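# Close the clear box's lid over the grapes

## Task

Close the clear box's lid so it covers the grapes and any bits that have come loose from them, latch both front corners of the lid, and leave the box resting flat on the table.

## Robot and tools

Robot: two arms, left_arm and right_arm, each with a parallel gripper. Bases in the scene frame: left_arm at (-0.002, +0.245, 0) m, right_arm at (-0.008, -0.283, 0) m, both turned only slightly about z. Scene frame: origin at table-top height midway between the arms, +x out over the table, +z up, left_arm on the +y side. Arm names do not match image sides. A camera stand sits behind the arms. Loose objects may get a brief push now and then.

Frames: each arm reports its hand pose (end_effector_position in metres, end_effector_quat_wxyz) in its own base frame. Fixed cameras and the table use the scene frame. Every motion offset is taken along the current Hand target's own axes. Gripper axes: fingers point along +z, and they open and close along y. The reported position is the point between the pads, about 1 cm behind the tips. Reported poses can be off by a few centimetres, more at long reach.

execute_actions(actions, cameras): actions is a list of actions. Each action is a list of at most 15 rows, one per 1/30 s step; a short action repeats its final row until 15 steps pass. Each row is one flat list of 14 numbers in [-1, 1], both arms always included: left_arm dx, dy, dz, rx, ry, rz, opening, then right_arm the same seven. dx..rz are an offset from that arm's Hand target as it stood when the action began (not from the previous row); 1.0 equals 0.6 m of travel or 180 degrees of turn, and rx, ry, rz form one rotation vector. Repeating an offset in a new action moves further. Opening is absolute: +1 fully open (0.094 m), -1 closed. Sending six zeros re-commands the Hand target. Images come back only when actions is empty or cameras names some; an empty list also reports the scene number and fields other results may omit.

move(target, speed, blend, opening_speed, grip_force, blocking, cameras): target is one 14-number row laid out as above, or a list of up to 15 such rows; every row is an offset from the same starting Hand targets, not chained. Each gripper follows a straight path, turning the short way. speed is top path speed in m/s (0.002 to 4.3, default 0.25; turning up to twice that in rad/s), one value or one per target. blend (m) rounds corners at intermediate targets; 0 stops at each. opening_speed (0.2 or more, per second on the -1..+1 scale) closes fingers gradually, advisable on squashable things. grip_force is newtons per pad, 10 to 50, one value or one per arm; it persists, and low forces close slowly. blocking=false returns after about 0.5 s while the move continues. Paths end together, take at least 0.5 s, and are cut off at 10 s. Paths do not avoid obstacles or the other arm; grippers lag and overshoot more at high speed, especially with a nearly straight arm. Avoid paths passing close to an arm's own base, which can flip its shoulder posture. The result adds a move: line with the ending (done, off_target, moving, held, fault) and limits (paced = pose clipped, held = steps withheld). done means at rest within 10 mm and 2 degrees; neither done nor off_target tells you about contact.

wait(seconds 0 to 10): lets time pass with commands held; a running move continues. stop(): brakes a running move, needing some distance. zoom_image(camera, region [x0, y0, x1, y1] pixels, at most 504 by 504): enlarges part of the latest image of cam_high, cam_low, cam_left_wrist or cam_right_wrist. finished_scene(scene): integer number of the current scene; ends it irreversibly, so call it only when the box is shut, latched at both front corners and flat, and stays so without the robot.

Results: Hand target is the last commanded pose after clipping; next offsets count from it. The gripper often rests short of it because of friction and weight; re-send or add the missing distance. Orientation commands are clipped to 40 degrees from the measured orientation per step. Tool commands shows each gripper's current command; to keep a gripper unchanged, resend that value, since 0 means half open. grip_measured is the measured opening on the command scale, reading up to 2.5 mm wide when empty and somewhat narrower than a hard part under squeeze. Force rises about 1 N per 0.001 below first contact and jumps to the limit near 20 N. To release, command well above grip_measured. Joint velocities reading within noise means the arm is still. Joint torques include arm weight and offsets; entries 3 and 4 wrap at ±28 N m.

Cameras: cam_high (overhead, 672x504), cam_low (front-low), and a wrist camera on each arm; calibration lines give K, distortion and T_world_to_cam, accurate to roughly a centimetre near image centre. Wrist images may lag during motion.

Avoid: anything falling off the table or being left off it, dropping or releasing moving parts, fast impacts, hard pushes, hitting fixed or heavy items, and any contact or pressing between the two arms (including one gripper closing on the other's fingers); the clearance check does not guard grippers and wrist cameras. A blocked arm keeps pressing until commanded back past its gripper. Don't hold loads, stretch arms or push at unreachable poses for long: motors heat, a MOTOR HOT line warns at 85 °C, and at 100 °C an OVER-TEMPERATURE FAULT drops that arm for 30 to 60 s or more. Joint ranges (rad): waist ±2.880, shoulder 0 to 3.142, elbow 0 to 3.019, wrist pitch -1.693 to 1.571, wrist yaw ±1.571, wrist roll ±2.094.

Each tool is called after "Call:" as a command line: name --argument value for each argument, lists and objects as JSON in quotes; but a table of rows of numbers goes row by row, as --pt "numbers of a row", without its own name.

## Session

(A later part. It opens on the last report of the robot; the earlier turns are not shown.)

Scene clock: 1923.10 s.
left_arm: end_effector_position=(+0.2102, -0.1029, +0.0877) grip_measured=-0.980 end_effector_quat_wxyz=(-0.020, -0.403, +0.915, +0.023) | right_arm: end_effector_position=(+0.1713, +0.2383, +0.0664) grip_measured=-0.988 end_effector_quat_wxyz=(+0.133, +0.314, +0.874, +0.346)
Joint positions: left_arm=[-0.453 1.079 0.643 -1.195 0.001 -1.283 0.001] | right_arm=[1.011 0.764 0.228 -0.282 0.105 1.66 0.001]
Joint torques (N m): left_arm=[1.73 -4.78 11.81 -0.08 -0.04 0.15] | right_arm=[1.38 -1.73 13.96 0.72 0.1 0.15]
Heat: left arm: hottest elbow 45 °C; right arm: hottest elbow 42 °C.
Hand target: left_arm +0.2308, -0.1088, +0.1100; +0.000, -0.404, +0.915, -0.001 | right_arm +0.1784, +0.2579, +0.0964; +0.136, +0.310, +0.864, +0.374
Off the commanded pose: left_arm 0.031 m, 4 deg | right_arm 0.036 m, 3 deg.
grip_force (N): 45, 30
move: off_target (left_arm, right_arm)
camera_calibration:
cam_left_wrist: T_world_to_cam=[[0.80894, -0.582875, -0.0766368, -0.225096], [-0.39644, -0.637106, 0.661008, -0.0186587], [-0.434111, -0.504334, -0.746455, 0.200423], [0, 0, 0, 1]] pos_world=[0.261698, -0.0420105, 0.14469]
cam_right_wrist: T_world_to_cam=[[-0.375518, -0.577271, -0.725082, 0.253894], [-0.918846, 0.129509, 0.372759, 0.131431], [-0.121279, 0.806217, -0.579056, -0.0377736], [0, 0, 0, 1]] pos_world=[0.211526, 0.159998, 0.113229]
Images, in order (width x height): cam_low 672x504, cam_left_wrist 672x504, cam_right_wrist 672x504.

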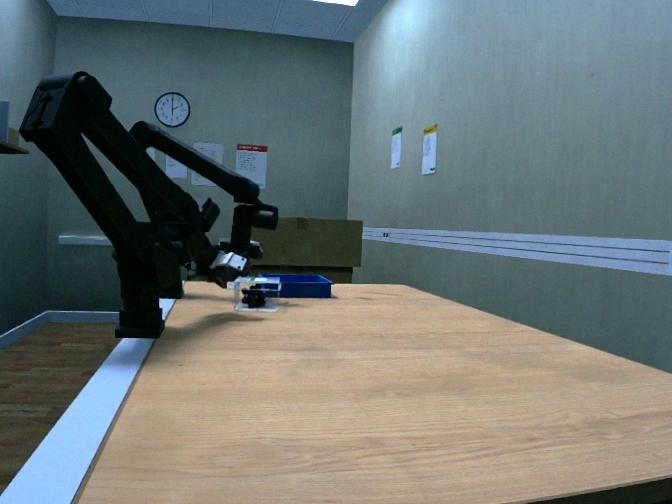

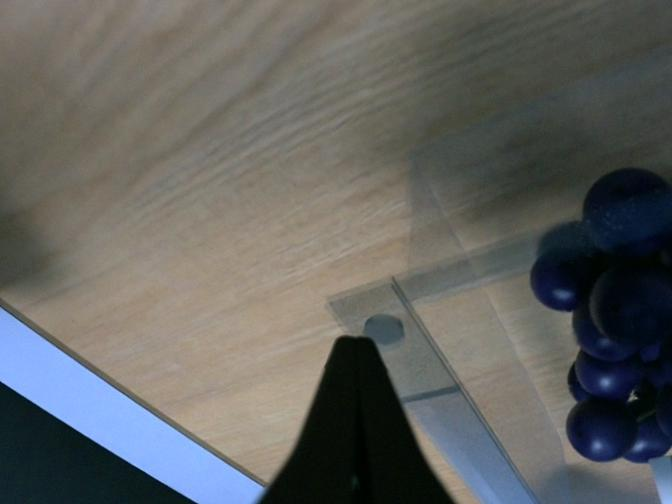

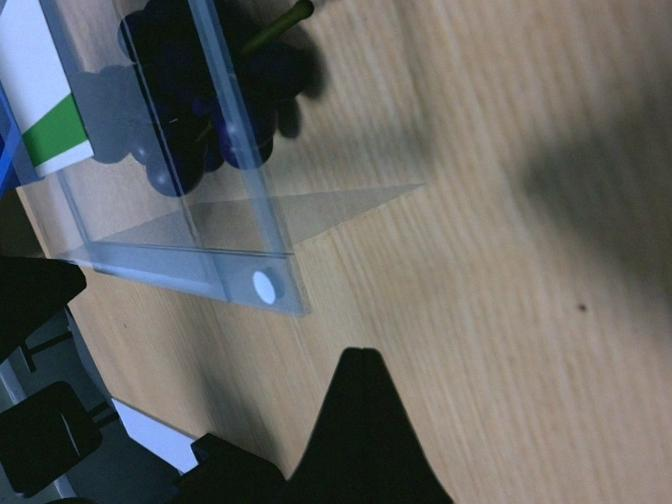

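Call:
move --pt "0 0 -0.0667 0 0 0 -1 -0.0065 0.056 -0.005 0.13 0 0 -1" --pt "0.0162 -0.1703 -0.05 0 0 0 -1 -0.0065 0.056 0.0145 0.261 0 0 -1" --pt "0.0162 -0.1703 0.0467 0 0 0 -1 -0.0065 0.056 0.0145 0.261 0 0 -1" --speed '[0.08, 0.12, 0.06]' --blend '[0.01, 0.02, 0]' --cameras '["cam_left_wrist", "cam_right_wrist", "cam_low"]'

Call:
zoom_image --camera "cam_low" --region '[200, 230, 340, 330]'

Scene clock: 1975.73 s.
left_arm: end_effector_position=(+0.2619, -0.1477, +0.1264) grip_measured=-0.980 end_effector_quat_wxyz=(-0.016, -0.404, +0.914, +0.021) | right_arm: end_effector_position=(+0.1830, +0.2620, +0.0998) grip_measured=-0.988 end_effector_quat_wxyz=(+0.023, +0.336, +0.940, +0.054)
Joint positions: left_arm=[-0.512 1.223 0.86 -1.26 0.001 -1.344 0.001] | right_arm=[0.971 1.191 0.755 -1.018 0.016 1.657 0.001]
Joint torques (N m): left_arm=[-0.44 -5.07 12.31 0.73 0.02 -0.15] | right_arm=[0.09 -6.53 8.21 0.47 -0.02 0.11]
Heat: left arm: hottest elbow 49 °C; right arm: hottest elbow 49 °C.
Hand target: left_arm +0.2815, -0.1645, +0.1427; +0.000, -0.404, +0.915, -0.001 (not the last commanded pose) | right_arm +0.1831, +0.2621, +0.1010; +0.024, +0.336, +0.940, +0.060 (not the last commanded pose)
Off the commanded pose: left_arm 0.069 m, 3 deg | right_arm 0.028 m, 7 deg.
grip_force (N): 45, 30
move: held (right_arm; a check stopped the path), off_target (left_arm; braked when a check withheld steps of right_arm); path passed 1 of 3 targets; limits=held
pose unreachable (right arm): on one or more control steps of this call, first in action 0 (counted from 0), this arm could not follow its commanded pose, so it was not sent that pose on those steps. It may still have moved: this result reports where it is.
cause: moving toward the commanded pose would bring a part of the arm too close to another arm (this arm's wrist (the part past joint 4) and the left arm's wrist (the part past joint 4), along the way the arms are being sent, or toward where that arm still pushes).
camera_calibration:
cam_left_wrist: T_world_to_cam=[[0.811011, -0.580833, -0.0699533, -0.29127], [-0.400111, -0.637919, 0.658005, -0.0510565], [-0.426816, -0.50566, -0.749757, 0.227503], [0, 0, 0, 1]] pos_world=[0.312897, -0.0867096, 0.183793]
cam_right_wrist: T_world_to_cam=[[-0.567062, -0.805608, -0.171572, 0.335836], [-0.710406, 0.372935, 0.59686, 0.00244951], [-0.41685, 0.460342, -0.783786, 0.129067], [0, 0, 0, 1]] pos_world=[0.245982, 0.210224, 0.157319]
Images, in order (width x height): cam_low 672x504, cam_left_wrist 672x504, cam_right_wrist 672x504.

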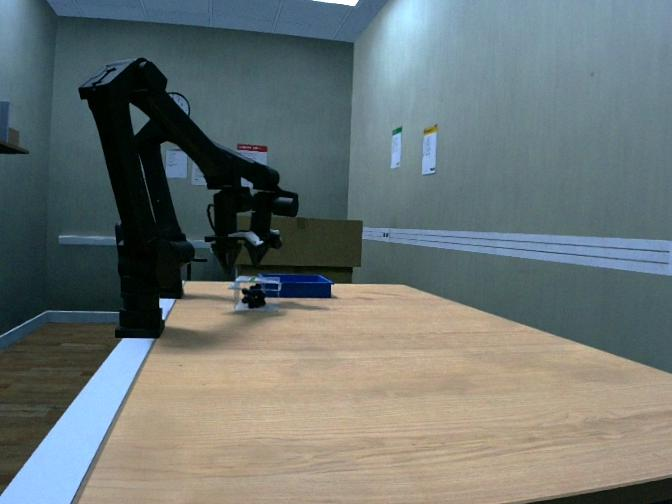

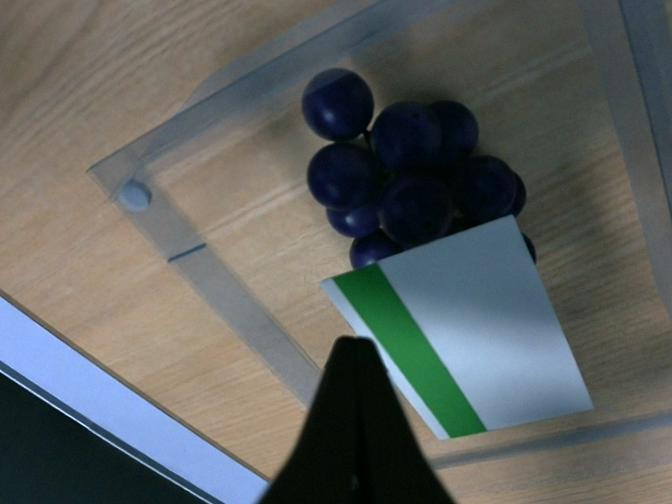

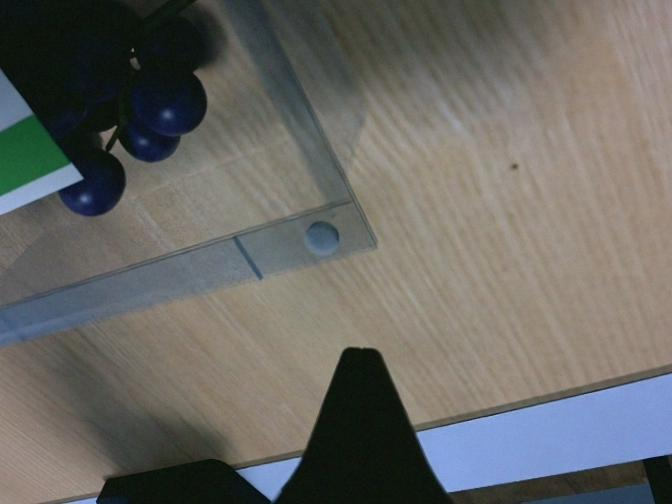

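Scaled by 3.600.

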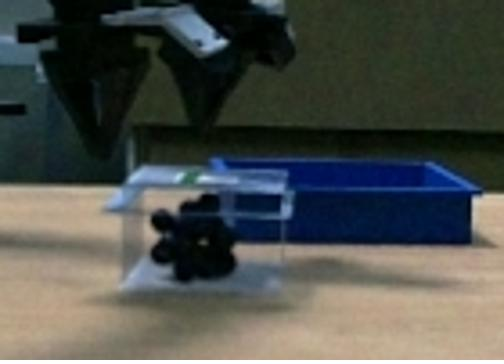

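Call:
zoom_image --camera "cam_left_wrist" --region '[60, 120, 260, 300]'

Call:
zoom_image --camera "cam_right_wrist" --region '[220, 170, 420, 330]'

Call:
zoom_image --camera "cam_low" --region '[220, 270, 300, 320]'

Scaled by 2.520.

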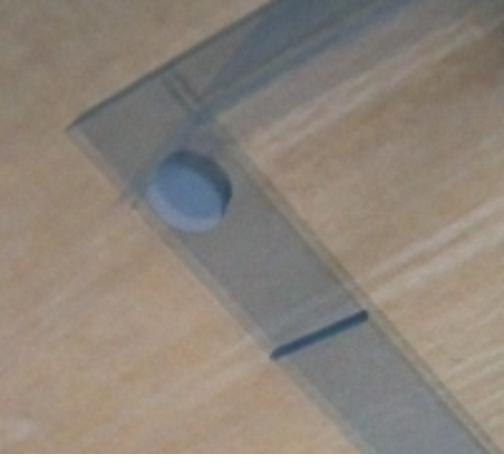

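Scaled by 2.520.

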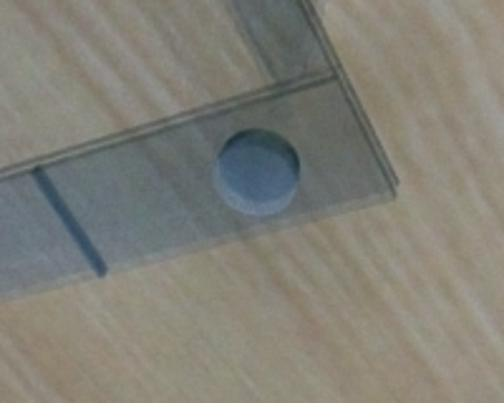

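Scaled by 6.300.

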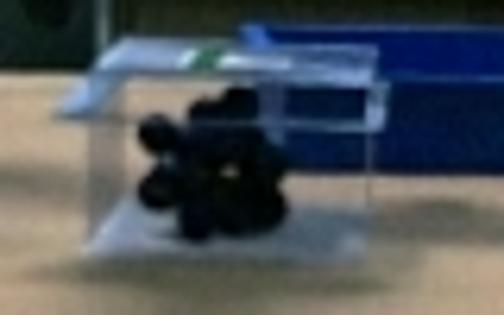

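Call:
move --pt "-0.158 0.0985 -0.2 0 0 0 -1 0 0 0 0 0 0 -1" --pt "-0.158 0.0985 -0.2 0 0 0 -1 -0.0108 0.0246 0.0134 0.04 0 0 -1" --speed '[0.15, 0.05]' --blend '[0.02, 0]' --cameras '["cam_right_wrist", "cam_low", "cam_left_wrist"]'

Call:
zoom_image --camera "cam_right_wrist" --region '[220, 170, 440, 400]'

Call:
zoom_image --camera "cam_low" --region '[220, 260, 310, 320]'

Scene clock: 2024.50 s.
left_arm: end_effector_position=(+0.2874, -0.0563, +0.2361) grip_measured=-0.980 end_effector_quat_wxyz=(-0.025, -0.403, +0.915, +0.019) | right_arm: end_effector_position=(+0.1828, +0.2565, +0.0817) grip_measured=-0.988 end_effector_quat_wxyz=(+0.000, +0.334, +0.942, -0.014)
Joint positions: left_arm=[-0.193 1.144 1.092 -1.581 -0.002 -1.023 0.001] | right_arm=[0.957 1.303 0.8 -1.095 0.008 1.64 0.001]
Joint torques (N m): left_arm=[1.79 -6.36 13.3 -0.1 0.07 0.17] | right_arm=[-1.14 -5.95 12.66 -0.38 -0.13 0.04]
Heat: left arm: hottest elbow 52 °C; right arm: hottest elbow 46 °C.
Hand target: left_arm +0.3016, -0.0545, +0.2627; +0.000, -0.404, +0.915, -0.001 | right_arm +0.1980, +0.2701, +0.0950; +0.003, +0.337, +0.942, +0.001
Off the commanded pose: left_arm 0.030 m, 4 deg | right_arm 0.024 m, 2 deg.
grip_force (N): 45, 30
move: off_target (left_arm, right_arm)
camera_calibration:
cam_left_wrist: T_world_to_cam=[[0.808637, -0.583489, -0.0751452, -0.249332], [-0.391997, -0.629637, 0.670743, -0.0595842], [-0.438685, -0.512931, -0.737874, 0.367095], [0, 0, 0, 1]] pos_world=[0.339301, 0.00529525, 0.292099]
cam_right_wrist: T_world_to_cam=[[-0.57277, -0.819198, -0.0291309, 0.321071], [-0.658953, 0.43901, 0.610779, -0.0123686], [-0.487561, 0.369032, -0.791265, 0.154222], [0, 0, 0, 1]] pos_world=[0.250942, 0.211538, 0.138938]
Images, in order (width x height): cam_low 672x504, cam_left_wrist 672x504, cam_right_wrist 672x504.

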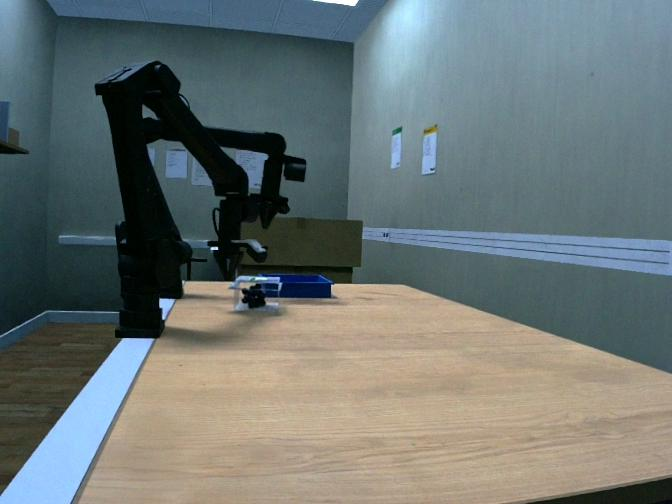

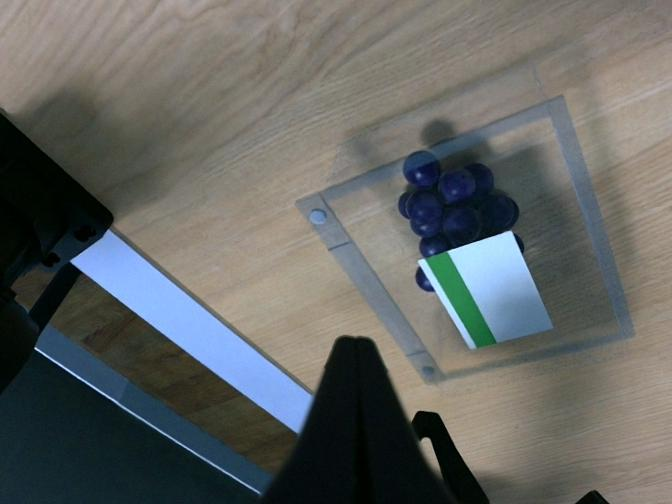

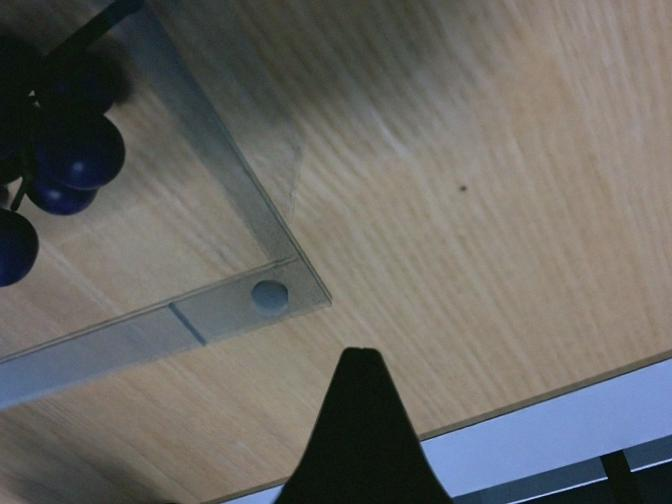

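Scaled by 2.191.

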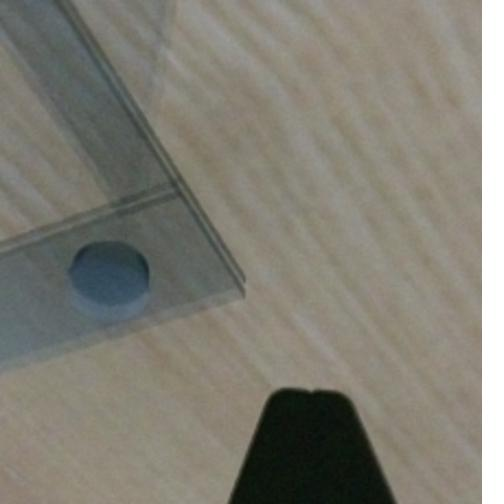

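Scaled by 5.600.

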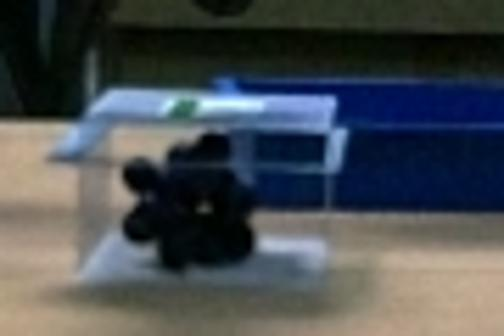

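Call:
execute_actions --actions '[]'

Scene clock: 2050.93 s.
left_arm: end_effector_position=(+0.2874, -0.0563, +0.2361) grip_measured=-0.980 end_effector_quat_wxyz=(-0.025, -0.403, +0.915, +0.019) | right_arm: end_effector_position=(+0.1829, +0.2566, +0.0818) grip_measured=-0.988 end_effector_quat_wxyz=(+0.000, +0.334, +0.942, -0.014)
Joint positions: left_arm=[-0.193 1.144 1.092 -1.581 -0.002 -1.023 0.001] | right_arm=[0.957 1.303 0.8 -1.095 0.008 1.639 0.001]
Joint velocities: within noise
Joint torques (N m): left_arm=[1.85 -6.36 13.3 -0.1 0.07 0.16] | right_arm=[-1.14 -6.07 12.52 -0.32 -0.13 0.01]
Heat: left arm: hottest elbow 54 °C; right arm: hottest elbow 49 °C.
Hand target: left_arm +0.3016, -0.0545, +0.2627; +0.000, -0.404, +0.915, -0.001 | right_arm +0.1980, +0.2702, +0.0951; +0.003, +0.337, +0.942, +0.001
Tool commands: left_gripper/opening=-1.0 right_gripper/opening=-1.0
Off the commanded pose: left_arm 0.030 m, 4 deg | right_arm 0.024 m, 2 deg.
grip_force (N): 45, 30
camera_calibration:
cam_left_wrist: T_world_to_cam=[[0.808637, -0.583489, -0.0751452, -0.249332], [-0.391997, -0.629637, 0.670743, -0.0595842], [-0.438685, -0.512931, -0.737874, 0.367095], [0, 0, 0, 1]] pos_world=[0.339301, 0.00529525, 0.292099]
cam_right_wrist: T_world_to_cam=[[-0.572425, -0.819438, -0.0291797, 0.321184], [-0.65917, 0.43872, 0.610753, -0.0122879], [-0.487673, 0.368845, -0.791283, 0.154384], [0, 0, 0, 1]] pos_world=[0.251043, 0.211637, 0.139038]

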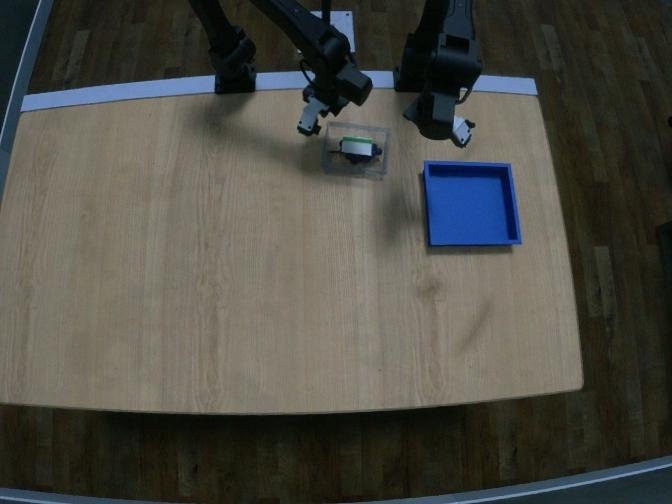

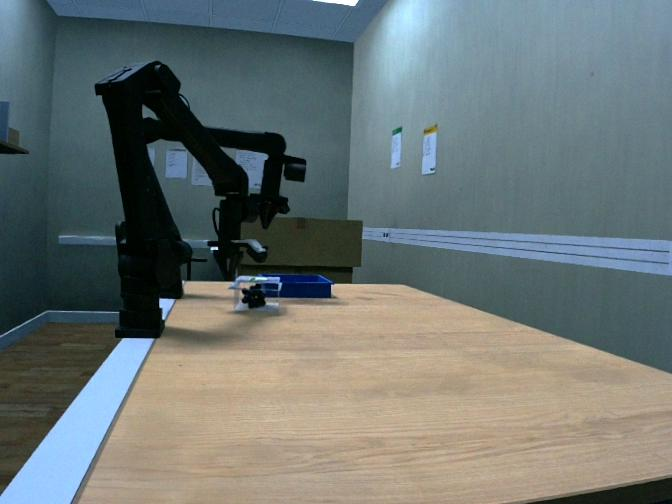

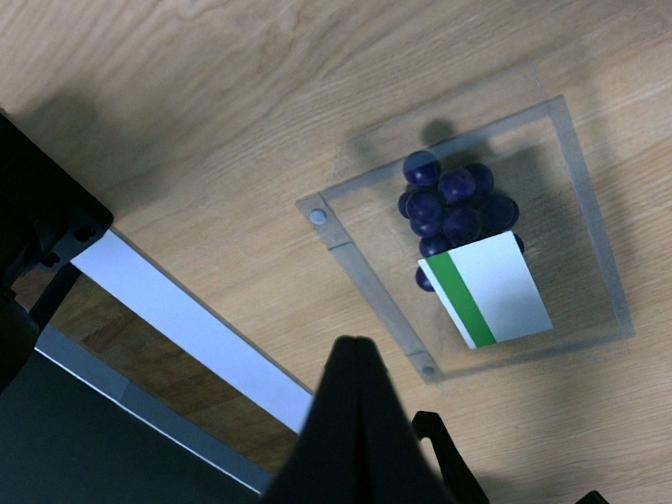

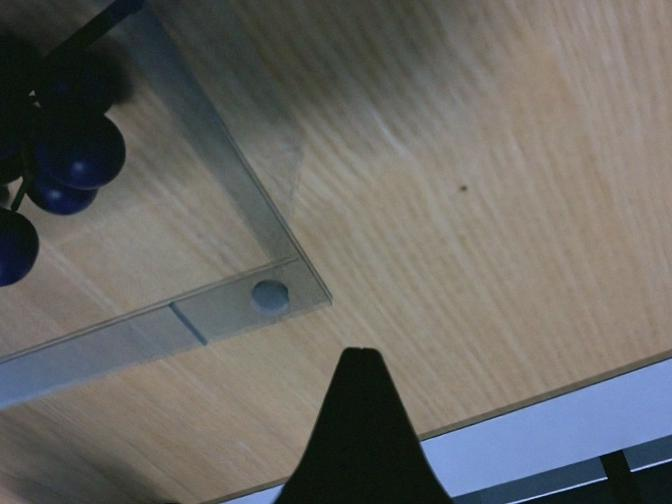

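Call:
move --target '[0,0,0,0,0,0,-1,-0.0032,0.0318,0,0,0,0,-1]' --speed 0.05 --cameras '["cam_right_wrist"]'

Scene clock: 2065.53 s.
left_arm: end_effector_position=(+0.2874, -0.0563, +0.2361) grip_measured=-0.980 end_effector_quat_wxyz=(-0.025, -0.403, +0.915, +0.019) | right_arm: end_effector_position=(+0.1956, +0.2696, +0.0824) grip_measured=-0.988 end_effector_quat_wxyz=(+0.000, +0.334, +0.942, -0.015)
Joint positions: left_arm=[-0.193 1.144 1.092 -1.581 -0.002 -1.023 0.001] | right_arm=[0.949 1.352 0.847 -1.095 0.008 1.631 0.001]
Joint torques (N m): left_arm=[1.79 -6.36 13.29 -0.1 0.07 0.16] | right_arm=[-1.14 -6.42 12.55 -0.21 -0.14 0.02]
Heat: left arm: hottest elbow 55 °C; right arm: hottest elbow 49 °C.
Hand target: left_arm +0.3016, -0.0545, +0.2627; +0.000, -0.404, +0.915, -0.001 | right_arm +0.2116, +0.2836, +0.0951; +0.003, +0.337, +0.942, +0.000
Off the commanded pose: left_arm 0.030 m, 4 deg | right_arm 0.025 m, 2 deg.
grip_force (N): 45, 30
move: off_target (left_arm, right_arm)
camera_calibration:
cam_right_wrist: T_world_to_cam=[[-0.572788, -0.819253, -0.0271685, 0.339033], [-0.658183, 0.439914, 0.610958, -0.0105234], [-0.488578, 0.367832, -0.791196, 0.156725], [0, 0, 0, 1]] pos_world=[0.26384, 0.224735, 0.13964]
Images, in order (width x height): cam_right_wrist 672x504.

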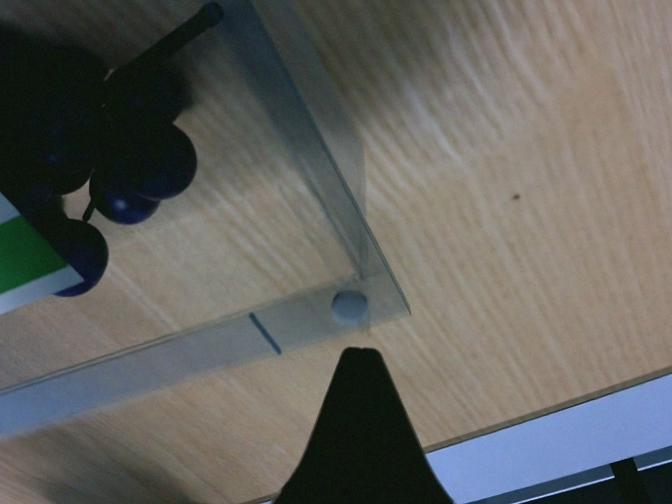

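Call:
move --target '[0,0,0,0,0,0,-1,-0.0028,0.0045,0.0133,0,0,0,-1]' --speed 0.05 --cameras '["cam_right_wrist"]'

Call:
zoom_image --camera "cam_right_wrist" --region '[250, 220, 470, 400]'

Scene clock: 2074.63 s.
left_arm: end_effector_position=(+0.2874, -0.0563, +0.2361) grip_measured=-0.980 end_effector_quat_wxyz=(-0.025, -0.403, +0.915, +0.019) | right_arm: end_effector_position=(+0.1965, +0.2687, +0.0784) grip_measured=-0.988 end_effector_quat_wxyz=(-0.002, +0.334, +0.942, -0.020)
Joint positions: left_arm=[-0.193 1.144 1.092 -1.581 -0.002 -1.023 0.001] | right_arm=[0.945 1.365 0.847 -1.094 0.008 1.626 0.001]
Joint torques (N m): left_arm=[1.85 -6.36 13.29 -0.1 0.07 0.16] | right_arm=[-1.14 -6.01 11.95 0.49 -0.1 -0.02]
Heat: left arm: hottest elbow 56 °C; right arm: hottest elbow 49 °C.
Hand target: left_arm +0.3016, -0.0545, +0.2627; +0.000, -0.404, +0.915, -0.001 | right_arm +0.2147, +0.2846, +0.0871; +0.003, +0.337, +0.942, +0.000
Off the commanded pose: left_arm 0.030 m, 4 deg | right_arm 0.026 m, 2 deg.
grip_force (N): 45, 30
move: off_target (left_arm, right_arm)
camera_calibration:
cam_right_wrist: T_world_to_cam=[[-0.572362, -0.81985, -0.0157069, 0.337871], [-0.654121, 0.444943, 0.611679, -0.00934148], [-0.494497, 0.360376, -0.79095, 0.157444], [0, 0, 0, 1]] pos_world=[0.26513, 0.224421, 0.135551]
Images, in order (width x height): cam_right_wrist 672x504.

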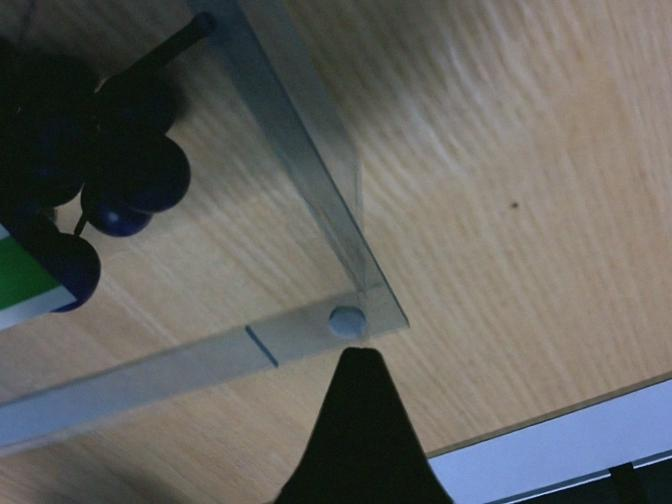

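Scaled by 2.291.

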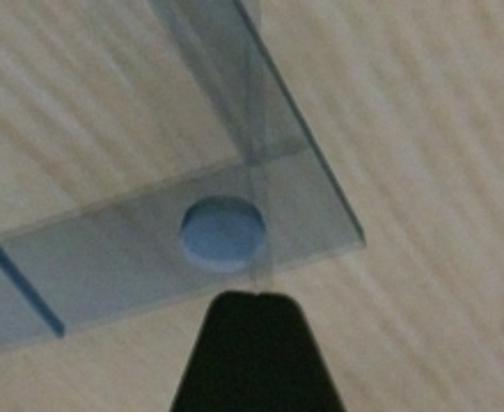

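Call:
move --target '[0,0,0,0,0,0,-1,-0.0033,0.0050,0.0133,0,0,0,-1]' --speed 0.04 --cameras '["cam_right_wrist"]'

Call:
zoom_image --camera "cam_right_wrist" --region '[250, 220, 470, 400]'

Scene clock: 2082.33 s.
left_arm: end_effector_position=(+0.2874, -0.0563, +0.2361) grip_measured=-0.980 end_effector_quat_wxyz=(-0.025, -0.403, +0.915, +0.019) | right_arm: end_effector_position=(+0.1974, +0.2692, +0.0780) grip_measured=-0.988 end_effector_quat_wxyz=(-0.003, +0.333, +0.943, -0.018)
Joint positions: left_arm=[-0.193 1.144 1.092 -1.581 -0.002 -1.023 0.001] | right_arm=[0.942 1.366 0.847 -1.089 0.004 1.621 0.001]
Joint torques (N m): left_arm=[1.85 -6.36 13.3 -0.1 0.07 0.16] | right_arm=[-1.67 -5.01 11.52 1.17 0.04 0.02]
Heat: left arm: hottest elbow 56 °C; right arm: hottest elbow 48 °C.
Hand target: left_arm +0.3016, -0.0545, +0.2627; +0.000, -0.404, +0.915, -0.001 | right_arm +0.2181, +0.2857, +0.0791; +0.003, +0.337, +0.942, +0.000
Off the commanded pose: left_arm 0.030 m, 4 deg | right_arm 0.027 m, 2 deg.
grip_force (N): 45, 30
move: off_target (left_arm, right_arm)
camera_calibration:
cam_right_wrist: T_world_to_cam=[[-0.57089, -0.820813, -0.0186993, 0.33905], [-0.654165, 0.440984, 0.614492, -0.00785056], [-0.496137, 0.36304, -0.788701, 0.15682], [0, 0, 0, 1]] pos_world=[0.266229, 0.224827, 0.134848]
Images, in order (width x height): cam_right_wrist 672x504.

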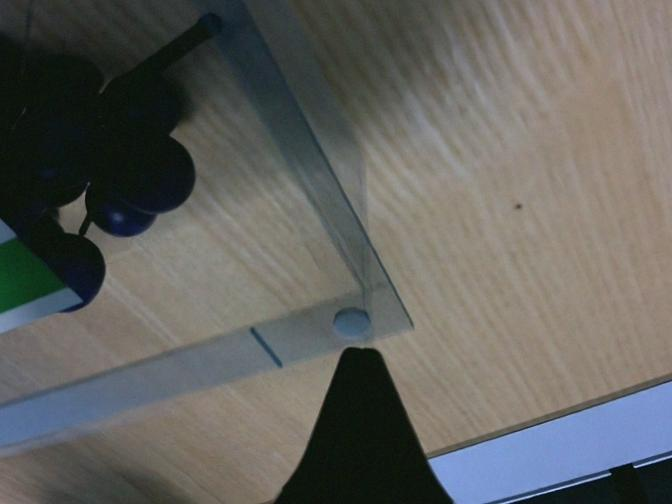

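Scaled by 2.291.

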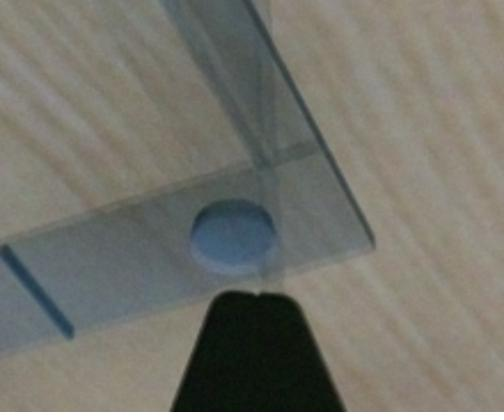

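Call:
move --target '[0,0,0,0,0,0,-1,-0.0017,0.0025,0.0133,0,0,0,-1]' --speed 0.04 --cameras '["cam_right_wrist"]'

Call:
zoom_image --camera "cam_right_wrist" --region '[250, 220, 470, 400]'

Scene clock: 2108.87 s.
left_arm: end_effector_position=(+0.2874, -0.0563, +0.2361) grip_measured=-0.980 end_effector_quat_wxyz=(-0.025, -0.403, +0.915, +0.019) | right_arm: end_effector_position=(+0.2019, +0.2726, +0.0775) grip_measured=-0.988 end_effector_quat_wxyz=(-0.001, +0.334, +0.943, -0.011)
Joint positions: left_arm=[-0.193 1.144 1.092 -1.581 -0.002 -1.023 0.001] | right_arm=[0.937 1.371 0.851 -1.073 0.004 1.618 0.001]
Joint torques (N m): left_arm=[1.85 -6.36 13.3 -0.1 0.07 0.16] | right_arm=[-1.26 -4.19 10.48 1.48 0.02 -0.03]
Heat: left arm: hottest elbow 57 °C; right arm: hottest elbow 48 °C.
Hand target: left_arm +0.3016, -0.0545, +0.2627; +0.000, -0.404, +0.915, -0.001 | right_arm +0.2199, +0.2861, +0.0711; +0.003, +0.337, +0.942, +0.000
Off the commanded pose: left_arm 0.030 m, 4 deg | right_arm 0.023 m, 1 deg.
grip_force (N): 45, 30
move: off_target (left_arm, right_arm)
camera_calibration:
cam_right_wrist: T_world_to_cam=[[-0.571851, -0.819638, -0.0343549, 0.345442], [-0.659162, 0.434153, 0.614017, -0.00318055], [-0.488357, 0.373772, -0.788544, 0.152957], [0, 0, 0, 1]] pos_world=[0.270142, 0.227347, 0.134434]
Images, in order (width x height): cam_right_wrist 672x504.

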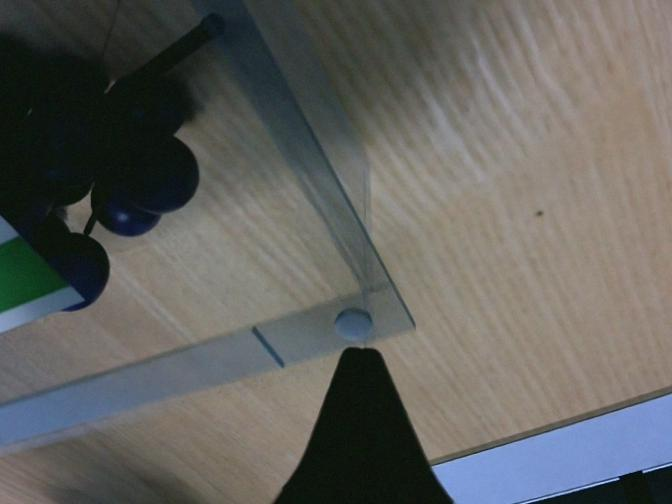

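Scaled by 2.291.

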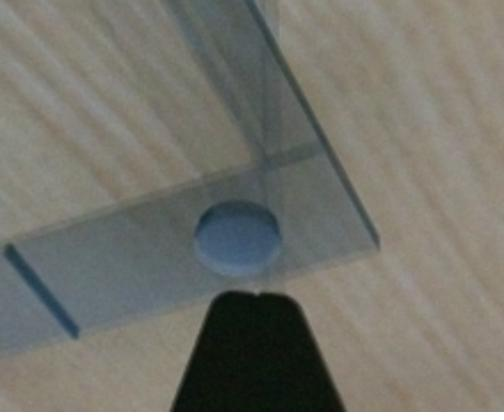

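Call:
execute_actions --actions '[]'

Call:
zoom_image --camera "cam_low" --region '[200, 230, 340, 335]'

Call:
zoom_image --camera "cam_left_wrist" --region '[260, 160, 560, 385]'

Scene clock: 2140.73 s.
left_arm: end_effector_position=(+0.2874, -0.0563, +0.2361) grip_measured=-0.980 end_effector_quat_wxyz=(-0.025, -0.403, +0.915, +0.019) | right_arm: end_effector_position=(+0.2019, +0.2726, +0.0775) grip_measured=-0.988 end_effector_quat_wxyz=(-0.001, +0.334, +0.943, -0.011)
Joint positions: left_arm=[-0.193 1.144 1.092 -1.581 -0.002 -1.023 0.001] | right_arm=[0.937 1.371 0.851 -1.073 0.004 1.618 0.001]
Joint velocities: within noise
Joint torques (N m): left_arm=[1.85 -6.36 13.3 -0.12 0.07 0.16] | right_arm=[-1.44 -4.25 10.56 1.46 0.02 -0.01]
Heat: left arm: hottest elbow 58 °C; right arm: hottest elbow 47 °C.
Hand target: left_arm +0.3016, -0.0545, +0.2627; +0.000, -0.404, +0.915, -0.001 | right_arm +0.2199, +0.2861, +0.0711; +0.003, +0.337, +0.942, +0.000
Tool commands: left_gripper/opening=-1.0 right_gripper/opening=-1.0
Off the commanded pose: left_arm 0.030 m, 4 deg | right_arm 0.023 m, 1 deg.
grip_force (N): 45, 30
camera_calibration:
cam_left_wrist: T_world_to_cam=[[0.808637, -0.583489, -0.0751452, -0.249332], [-0.391997, -0.629637, 0.670743, -0.0595842], [-0.438685, -0.512931, -0.737874, 0.367095], [0, 0, 0, 1]] pos_world=[0.339301, 0.00529525, 0.292099]
cam_right_wrist: T_world_to_cam=[[-0.571851, -0.819638, -0.0343549, 0.345442], [-0.659162, 0.434153, 0.614017, -0.00318055], [-0.488357, 0.373772, -0.788544, 0.152957], [0, 0, 0, 1]] pos_world=[0.270142, 0.227347, 0.134434]

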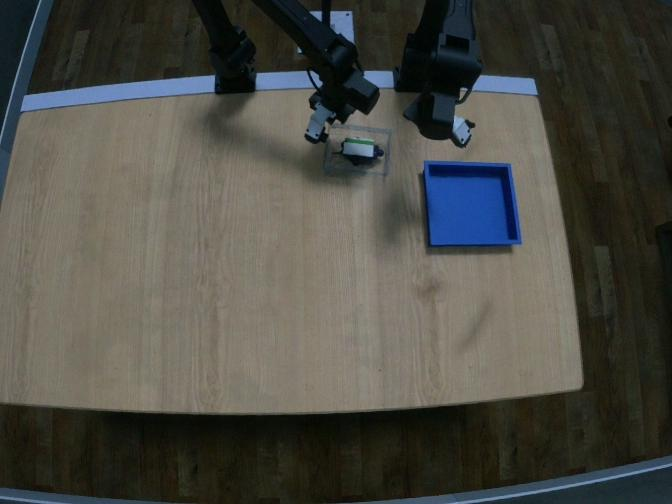

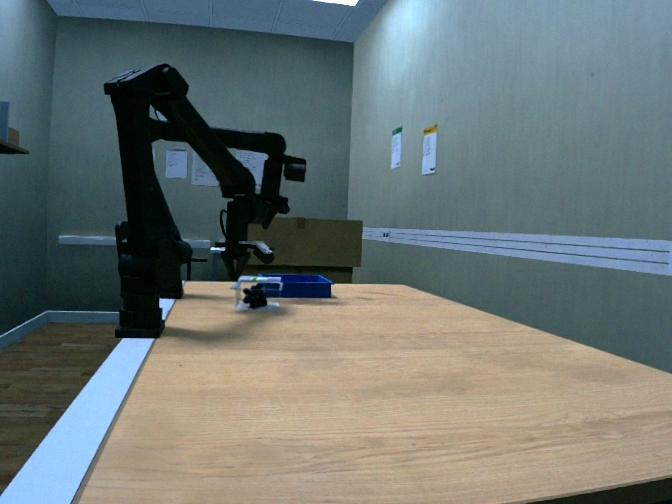

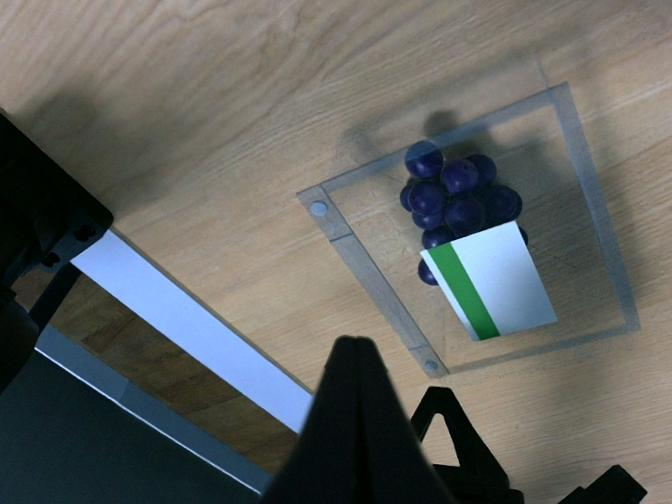

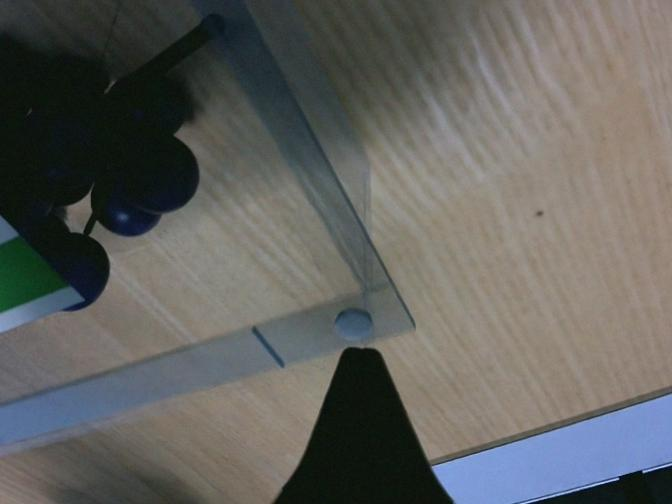

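Scaled by 3.600.

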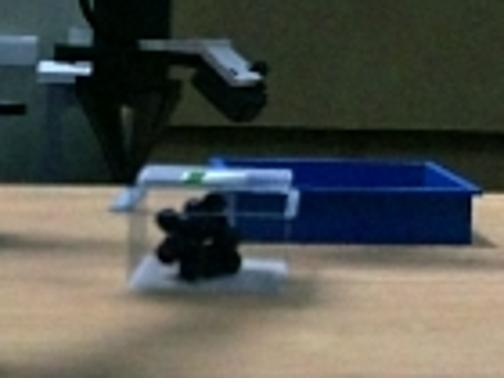

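Scaled by 1.680.

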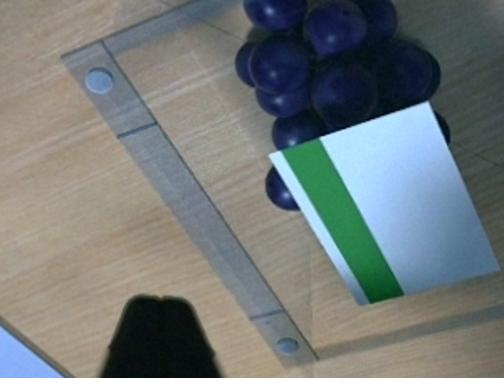

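Call:
move --pt "0 0 0 0 0 0 -1 0 0 -0.04 0 0 0 -1" --pt "0 0 0 0 0 0 -1 -0.0183 0 -0.04 0 0 0 -1" --speed 0.05 --blend 0.005 --cameras '["cam_right_wrist"]'

Call:
zoom_image --camera "cam_right_wrist" --region '[250, 220, 470, 400]'

Scene clock: 2154.87 s.
left_arm: end_effector_position=(+0.2874, -0.0563, +0.2361) grip_measured=-0.980 end_effector_quat_wxyz=(-0.025, -0.403, +0.915, +0.019) | right_arm: end_effector_position=(+0.2117, +0.2665, +0.0812) grip_measured=-0.988 end_effector_quat_wxyz=(-0.003, +0.335, +0.942, -0.015)
Joint positions: left_arm=[-0.193 1.144 1.092 -1.581 -0.002 -1.023 0.001] | right_arm=[0.903 1.374 0.865 -1.092 0.005 1.587 0.001]
Joint torques (N m): left_arm=[1.85 -6.42 13.27 -0.1 0.07 0.16] | right_arm=[-0.97 -7.06 12.49 -0.31 0 -0.01]
Heat: left arm: hottest elbow 58 °C; right arm: hottest elbow 47 °C.
Hand target: left_arm +0.3016, -0.0545, +0.2627; +0.000, -0.404, +0.915, -0.001 | right_arm +0.2282, +0.2792, +0.0951; +0.003, +0.337, +0.942, +0.000
Off the commanded pose: left_arm 0.030 m, 4 deg | right_arm 0.025 m, 2 deg.
grip_force (N): 45, 30
move: off_target (left_arm, right_arm)
camera_calibration:
cam_right_wrist: T_world_to_cam=[[-0.574288, -0.818267, -0.0251393, 0.345542], [-0.654303, 0.440324, 0.614819, 0.000915], [-0.492017, 0.369532, -0.788267, 0.164815], [0, 0, 0, 1]] pos_world=[0.280131, 0.221438, 0.138042]
Images, in order (width x height): cam_right_wrist 672x504.

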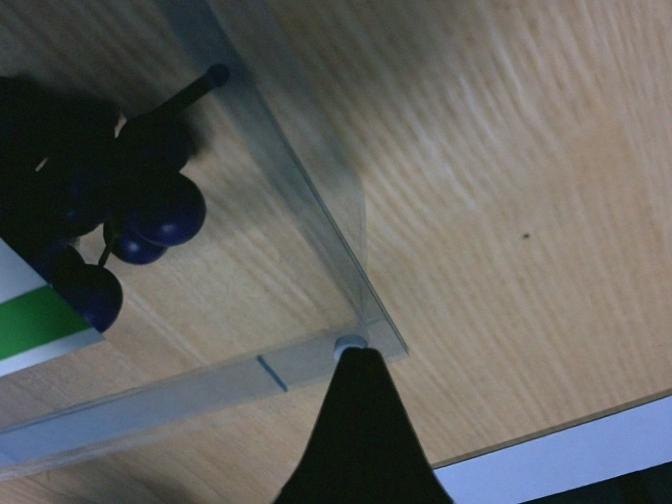

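Scaled by 2.291.

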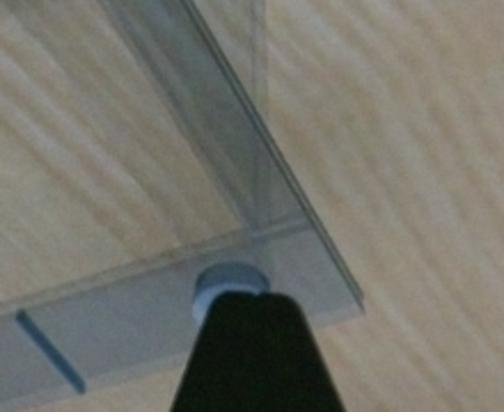

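Call:
move --target '[0,0,0,0,0,0,-1,0,0,0.035,0,0,0,-1]' --speed 0.05 --cameras '["cam_right_wrist"]'

Call:
zoom_image --camera "cam_right_wrist" --region '[250, 220, 470, 400]'

Scene clock: 2162.60 s.
left_arm: end_effector_position=(+0.2874, -0.0563, +0.2361) grip_measured=-0.980 end_effector_quat_wxyz=(-0.025, -0.403, +0.915, +0.019) | right_arm: end_effector_position=(+0.2145, +0.2701, +0.0782) grip_measured=-0.988 end_effector_quat_wxyz=(-0.001, +0.335, +0.942, -0.010)
Joint positions: left_arm=[-0.193 1.144 1.092 -1.581 -0.002 -1.023 0.001] | right_arm=[0.903 1.383 0.865 -1.072 0.005 1.586 0.001]
Joint torques (N m): left_arm=[1.85 -6.36 13.29 -0.12 0.07 0.16] | right_arm=[-0.97 -5.83 9.73 1.32 0 0.01]
Heat: left arm: hottest elbow 58 °C; right arm: hottest elbow 48 °C.
Hand target: left_arm +0.3016, -0.0545, +0.2627; +0.000, -0.404, +0.915, -0.001 | right_arm +0.2283, +0.2793, +0.0742; +0.003, +0.337, +0.942, +0.001
Off the commanded pose: left_arm 0.030 m, 4 deg | right_arm 0.017 m, 1 deg.
grip_force (N): 45, 30
move: off_target (left_arm, right_arm)
camera_calibration:
cam_right_wrist: T_world_to_cam=[[-0.572773, -0.818882, -0.0369199, 0.350843], [-0.659461, 0.433578, 0.614102, 0.00600408], [-0.48687, 0.376089, -0.788362, 0.159654], [0, 0, 0, 1]] pos_world=[0.282643, 0.224652, 0.135131]
Images, in order (width x height): cam_right_wrist 672x504.

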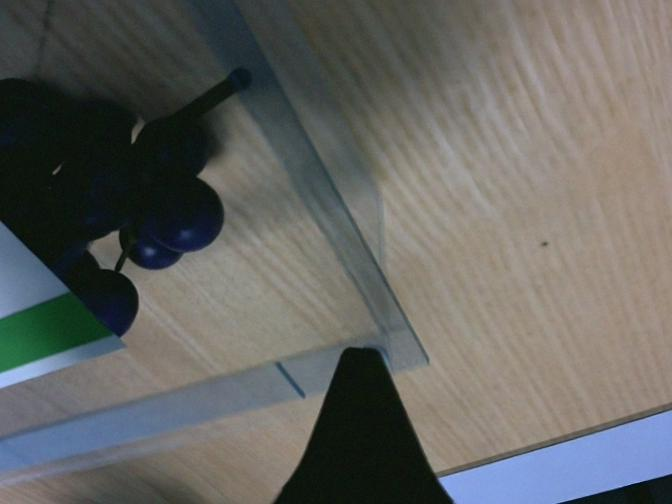

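Scaled by 2.291.

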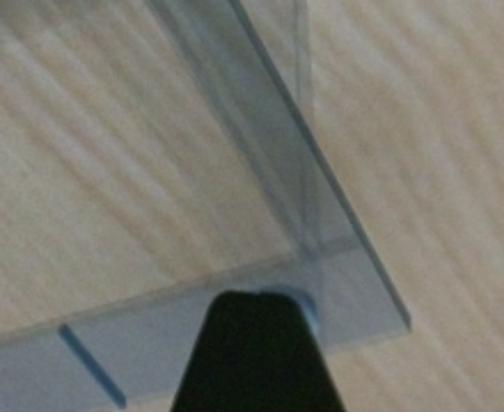

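Call:
move --target '[0,0,0,0,0,0,-1,0.002,-0.012,0.035,0,0,0,-1]' --speed 0.04 --cameras '["cam_right_wrist"]'

Call:
zoom_image --camera "cam_right_wrist" --region '[250, 220, 470, 400]'

Scene clock: 2172.33 s.
left_arm: end_effector_position=(+0.2874, -0.0563, +0.2361) grip_measured=-0.980 end_effector_quat_wxyz=(-0.025, -0.403, +0.915, +0.019) | right_arm: end_effector_position=(+0.2201, +0.2771, +0.0773) grip_measured=-0.988 end_effector_quat_wxyz=(+0.005, +0.335, +0.942, +0.008)
Joint positions: left_arm=[-0.193 1.144 1.092 -1.581 -0.002 -1.023 0.001] | right_arm=[0.903 1.383 0.863 -1.032 0.005 1.586 0.001]
Joint torques (N m): left_arm=[1.85 -6.36 13.3 -0.1 0.07 0.16] | right_arm=[-0.67 -4.66 5.65 1.92 -0.03 0.05]
Heat: left arm: hottest elbow 58 °C; right arm: hottest elbow 48 °C.
Hand target: left_arm +0.3016, -0.0545, +0.2627; +0.000, -0.404, +0.915, -0.001 | right_arm +0.2230, +0.2745, +0.0532; +0.003, +0.337, +0.942, +0.000
Off the commanded pose: left_arm 0.030 m, 4 deg | right_arm 0.024 m, 1 deg.
grip_force (N): 45, 30
move: off_target (left_arm, right_arm)
camera_calibration:
cam_right_wrist: T_world_to_cam=[[-0.571473, -0.817261, -0.0741819, 0.36189], [-0.673652, 0.415582, 0.611135, 0.0154783], [-0.468628, 0.39922, -0.788043, 0.14861], [0, 0, 0, 1]] pos_world=[0.28688, 0.229998, 0.134497]
Images, in order (width x height): cam_right_wrist 672x504.

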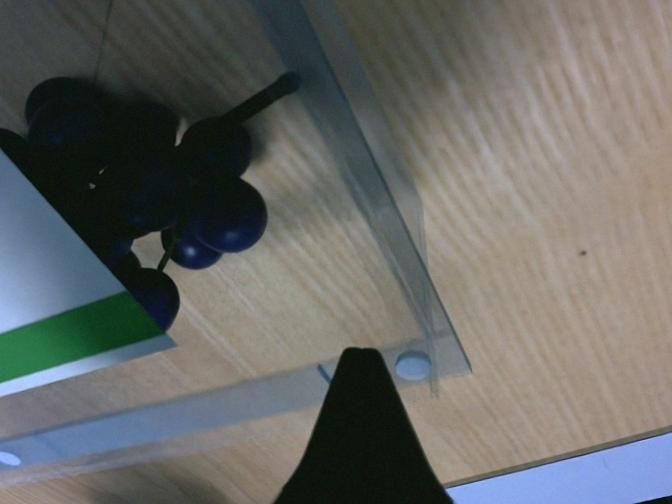

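Scaled by 2.291.

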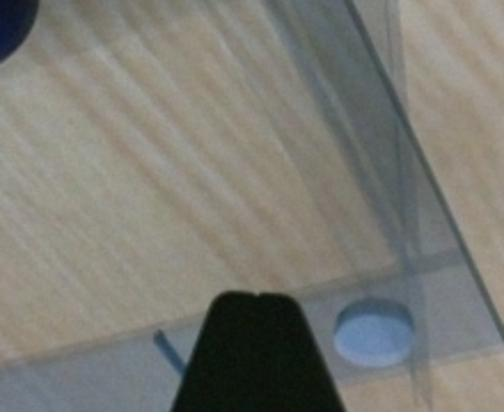

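Call:
move --pt "0 0 0 0 0 0 -1 0 0 -0.07 0 0 0 -1" --pt "0 0 0 0 0 0 -1 -0.0053 0.0177 -0.07 0 0 0 -1" --speed 0.06 --blend 0.005 --cameras '["cam_right_wrist"]'

Call:
zoom_image --camera "cam_right_wrist" --region '[250, 220, 470, 400]'

Scene clock: 2210.23 s.
left_arm: end_effector_position=(+0.2874, -0.0563, +0.2361) grip_measured=-0.980 end_effector_quat_wxyz=(-0.025, -0.403, +0.915, +0.019) | right_arm: end_effector_position=(+0.2154, +0.2689, +0.0826) grip_measured=-0.988 end_effector_quat_wxyz=(-0.002, +0.335, +0.942, -0.013)
Joint positions: left_arm=[-0.193 1.144 1.092 -1.581 -0.002 -1.023 0.001] | right_arm=[0.899 1.38 0.875 -1.092 0.005 1.581 0.001]
Joint torques (N m): left_arm=[1.85 -6.36 13.29 -0.1 0.07 0.16] | right_arm=[-1.08 -6.89 12.46 -0.21 0 -0.06]
Heat: left arm: hottest elbow 59 °C; right arm: hottest elbow 44 °C.
Hand target: left_arm +0.3016, -0.0545, +0.2627; +0.000, -0.404, +0.915, -0.001 | right_arm +0.2320, +0.2807, +0.0953; +0.003, +0.337, +0.942, +0.001
Off the commanded pose: left_arm 0.030 m, 4 deg | right_arm 0.024 m, 2 deg.
grip_force (N): 45, 30
move: off_target (left_arm, right_arm)
camera_calibration:
cam_right_wrist: T_world_to_cam=[[-0.572913, -0.819078, -0.029697, 0.350042], [-0.656648, 0.437013, 0.614681, 0.00278292], [-0.490494, 0.371659, -0.788217, 0.165885], [0, 0, 0, 1]] pos_world=[0.283736, 0.223843, 0.139438]
Images, in order (width x height): cam_right_wrist 672x504.

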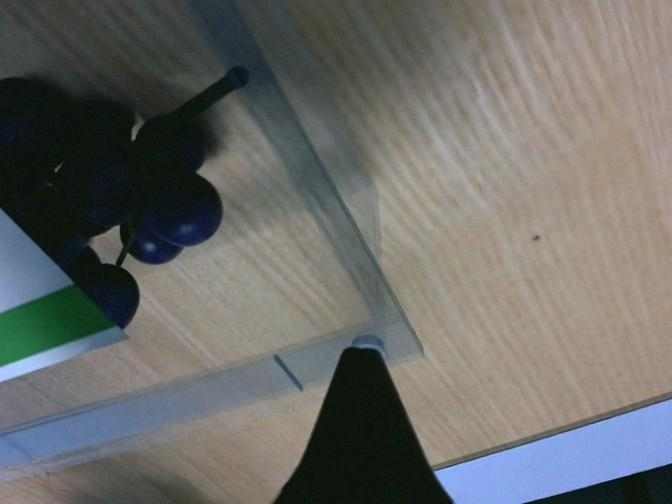

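Scaled by 2.291.

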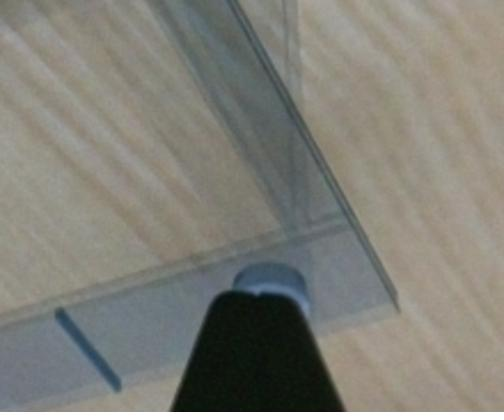

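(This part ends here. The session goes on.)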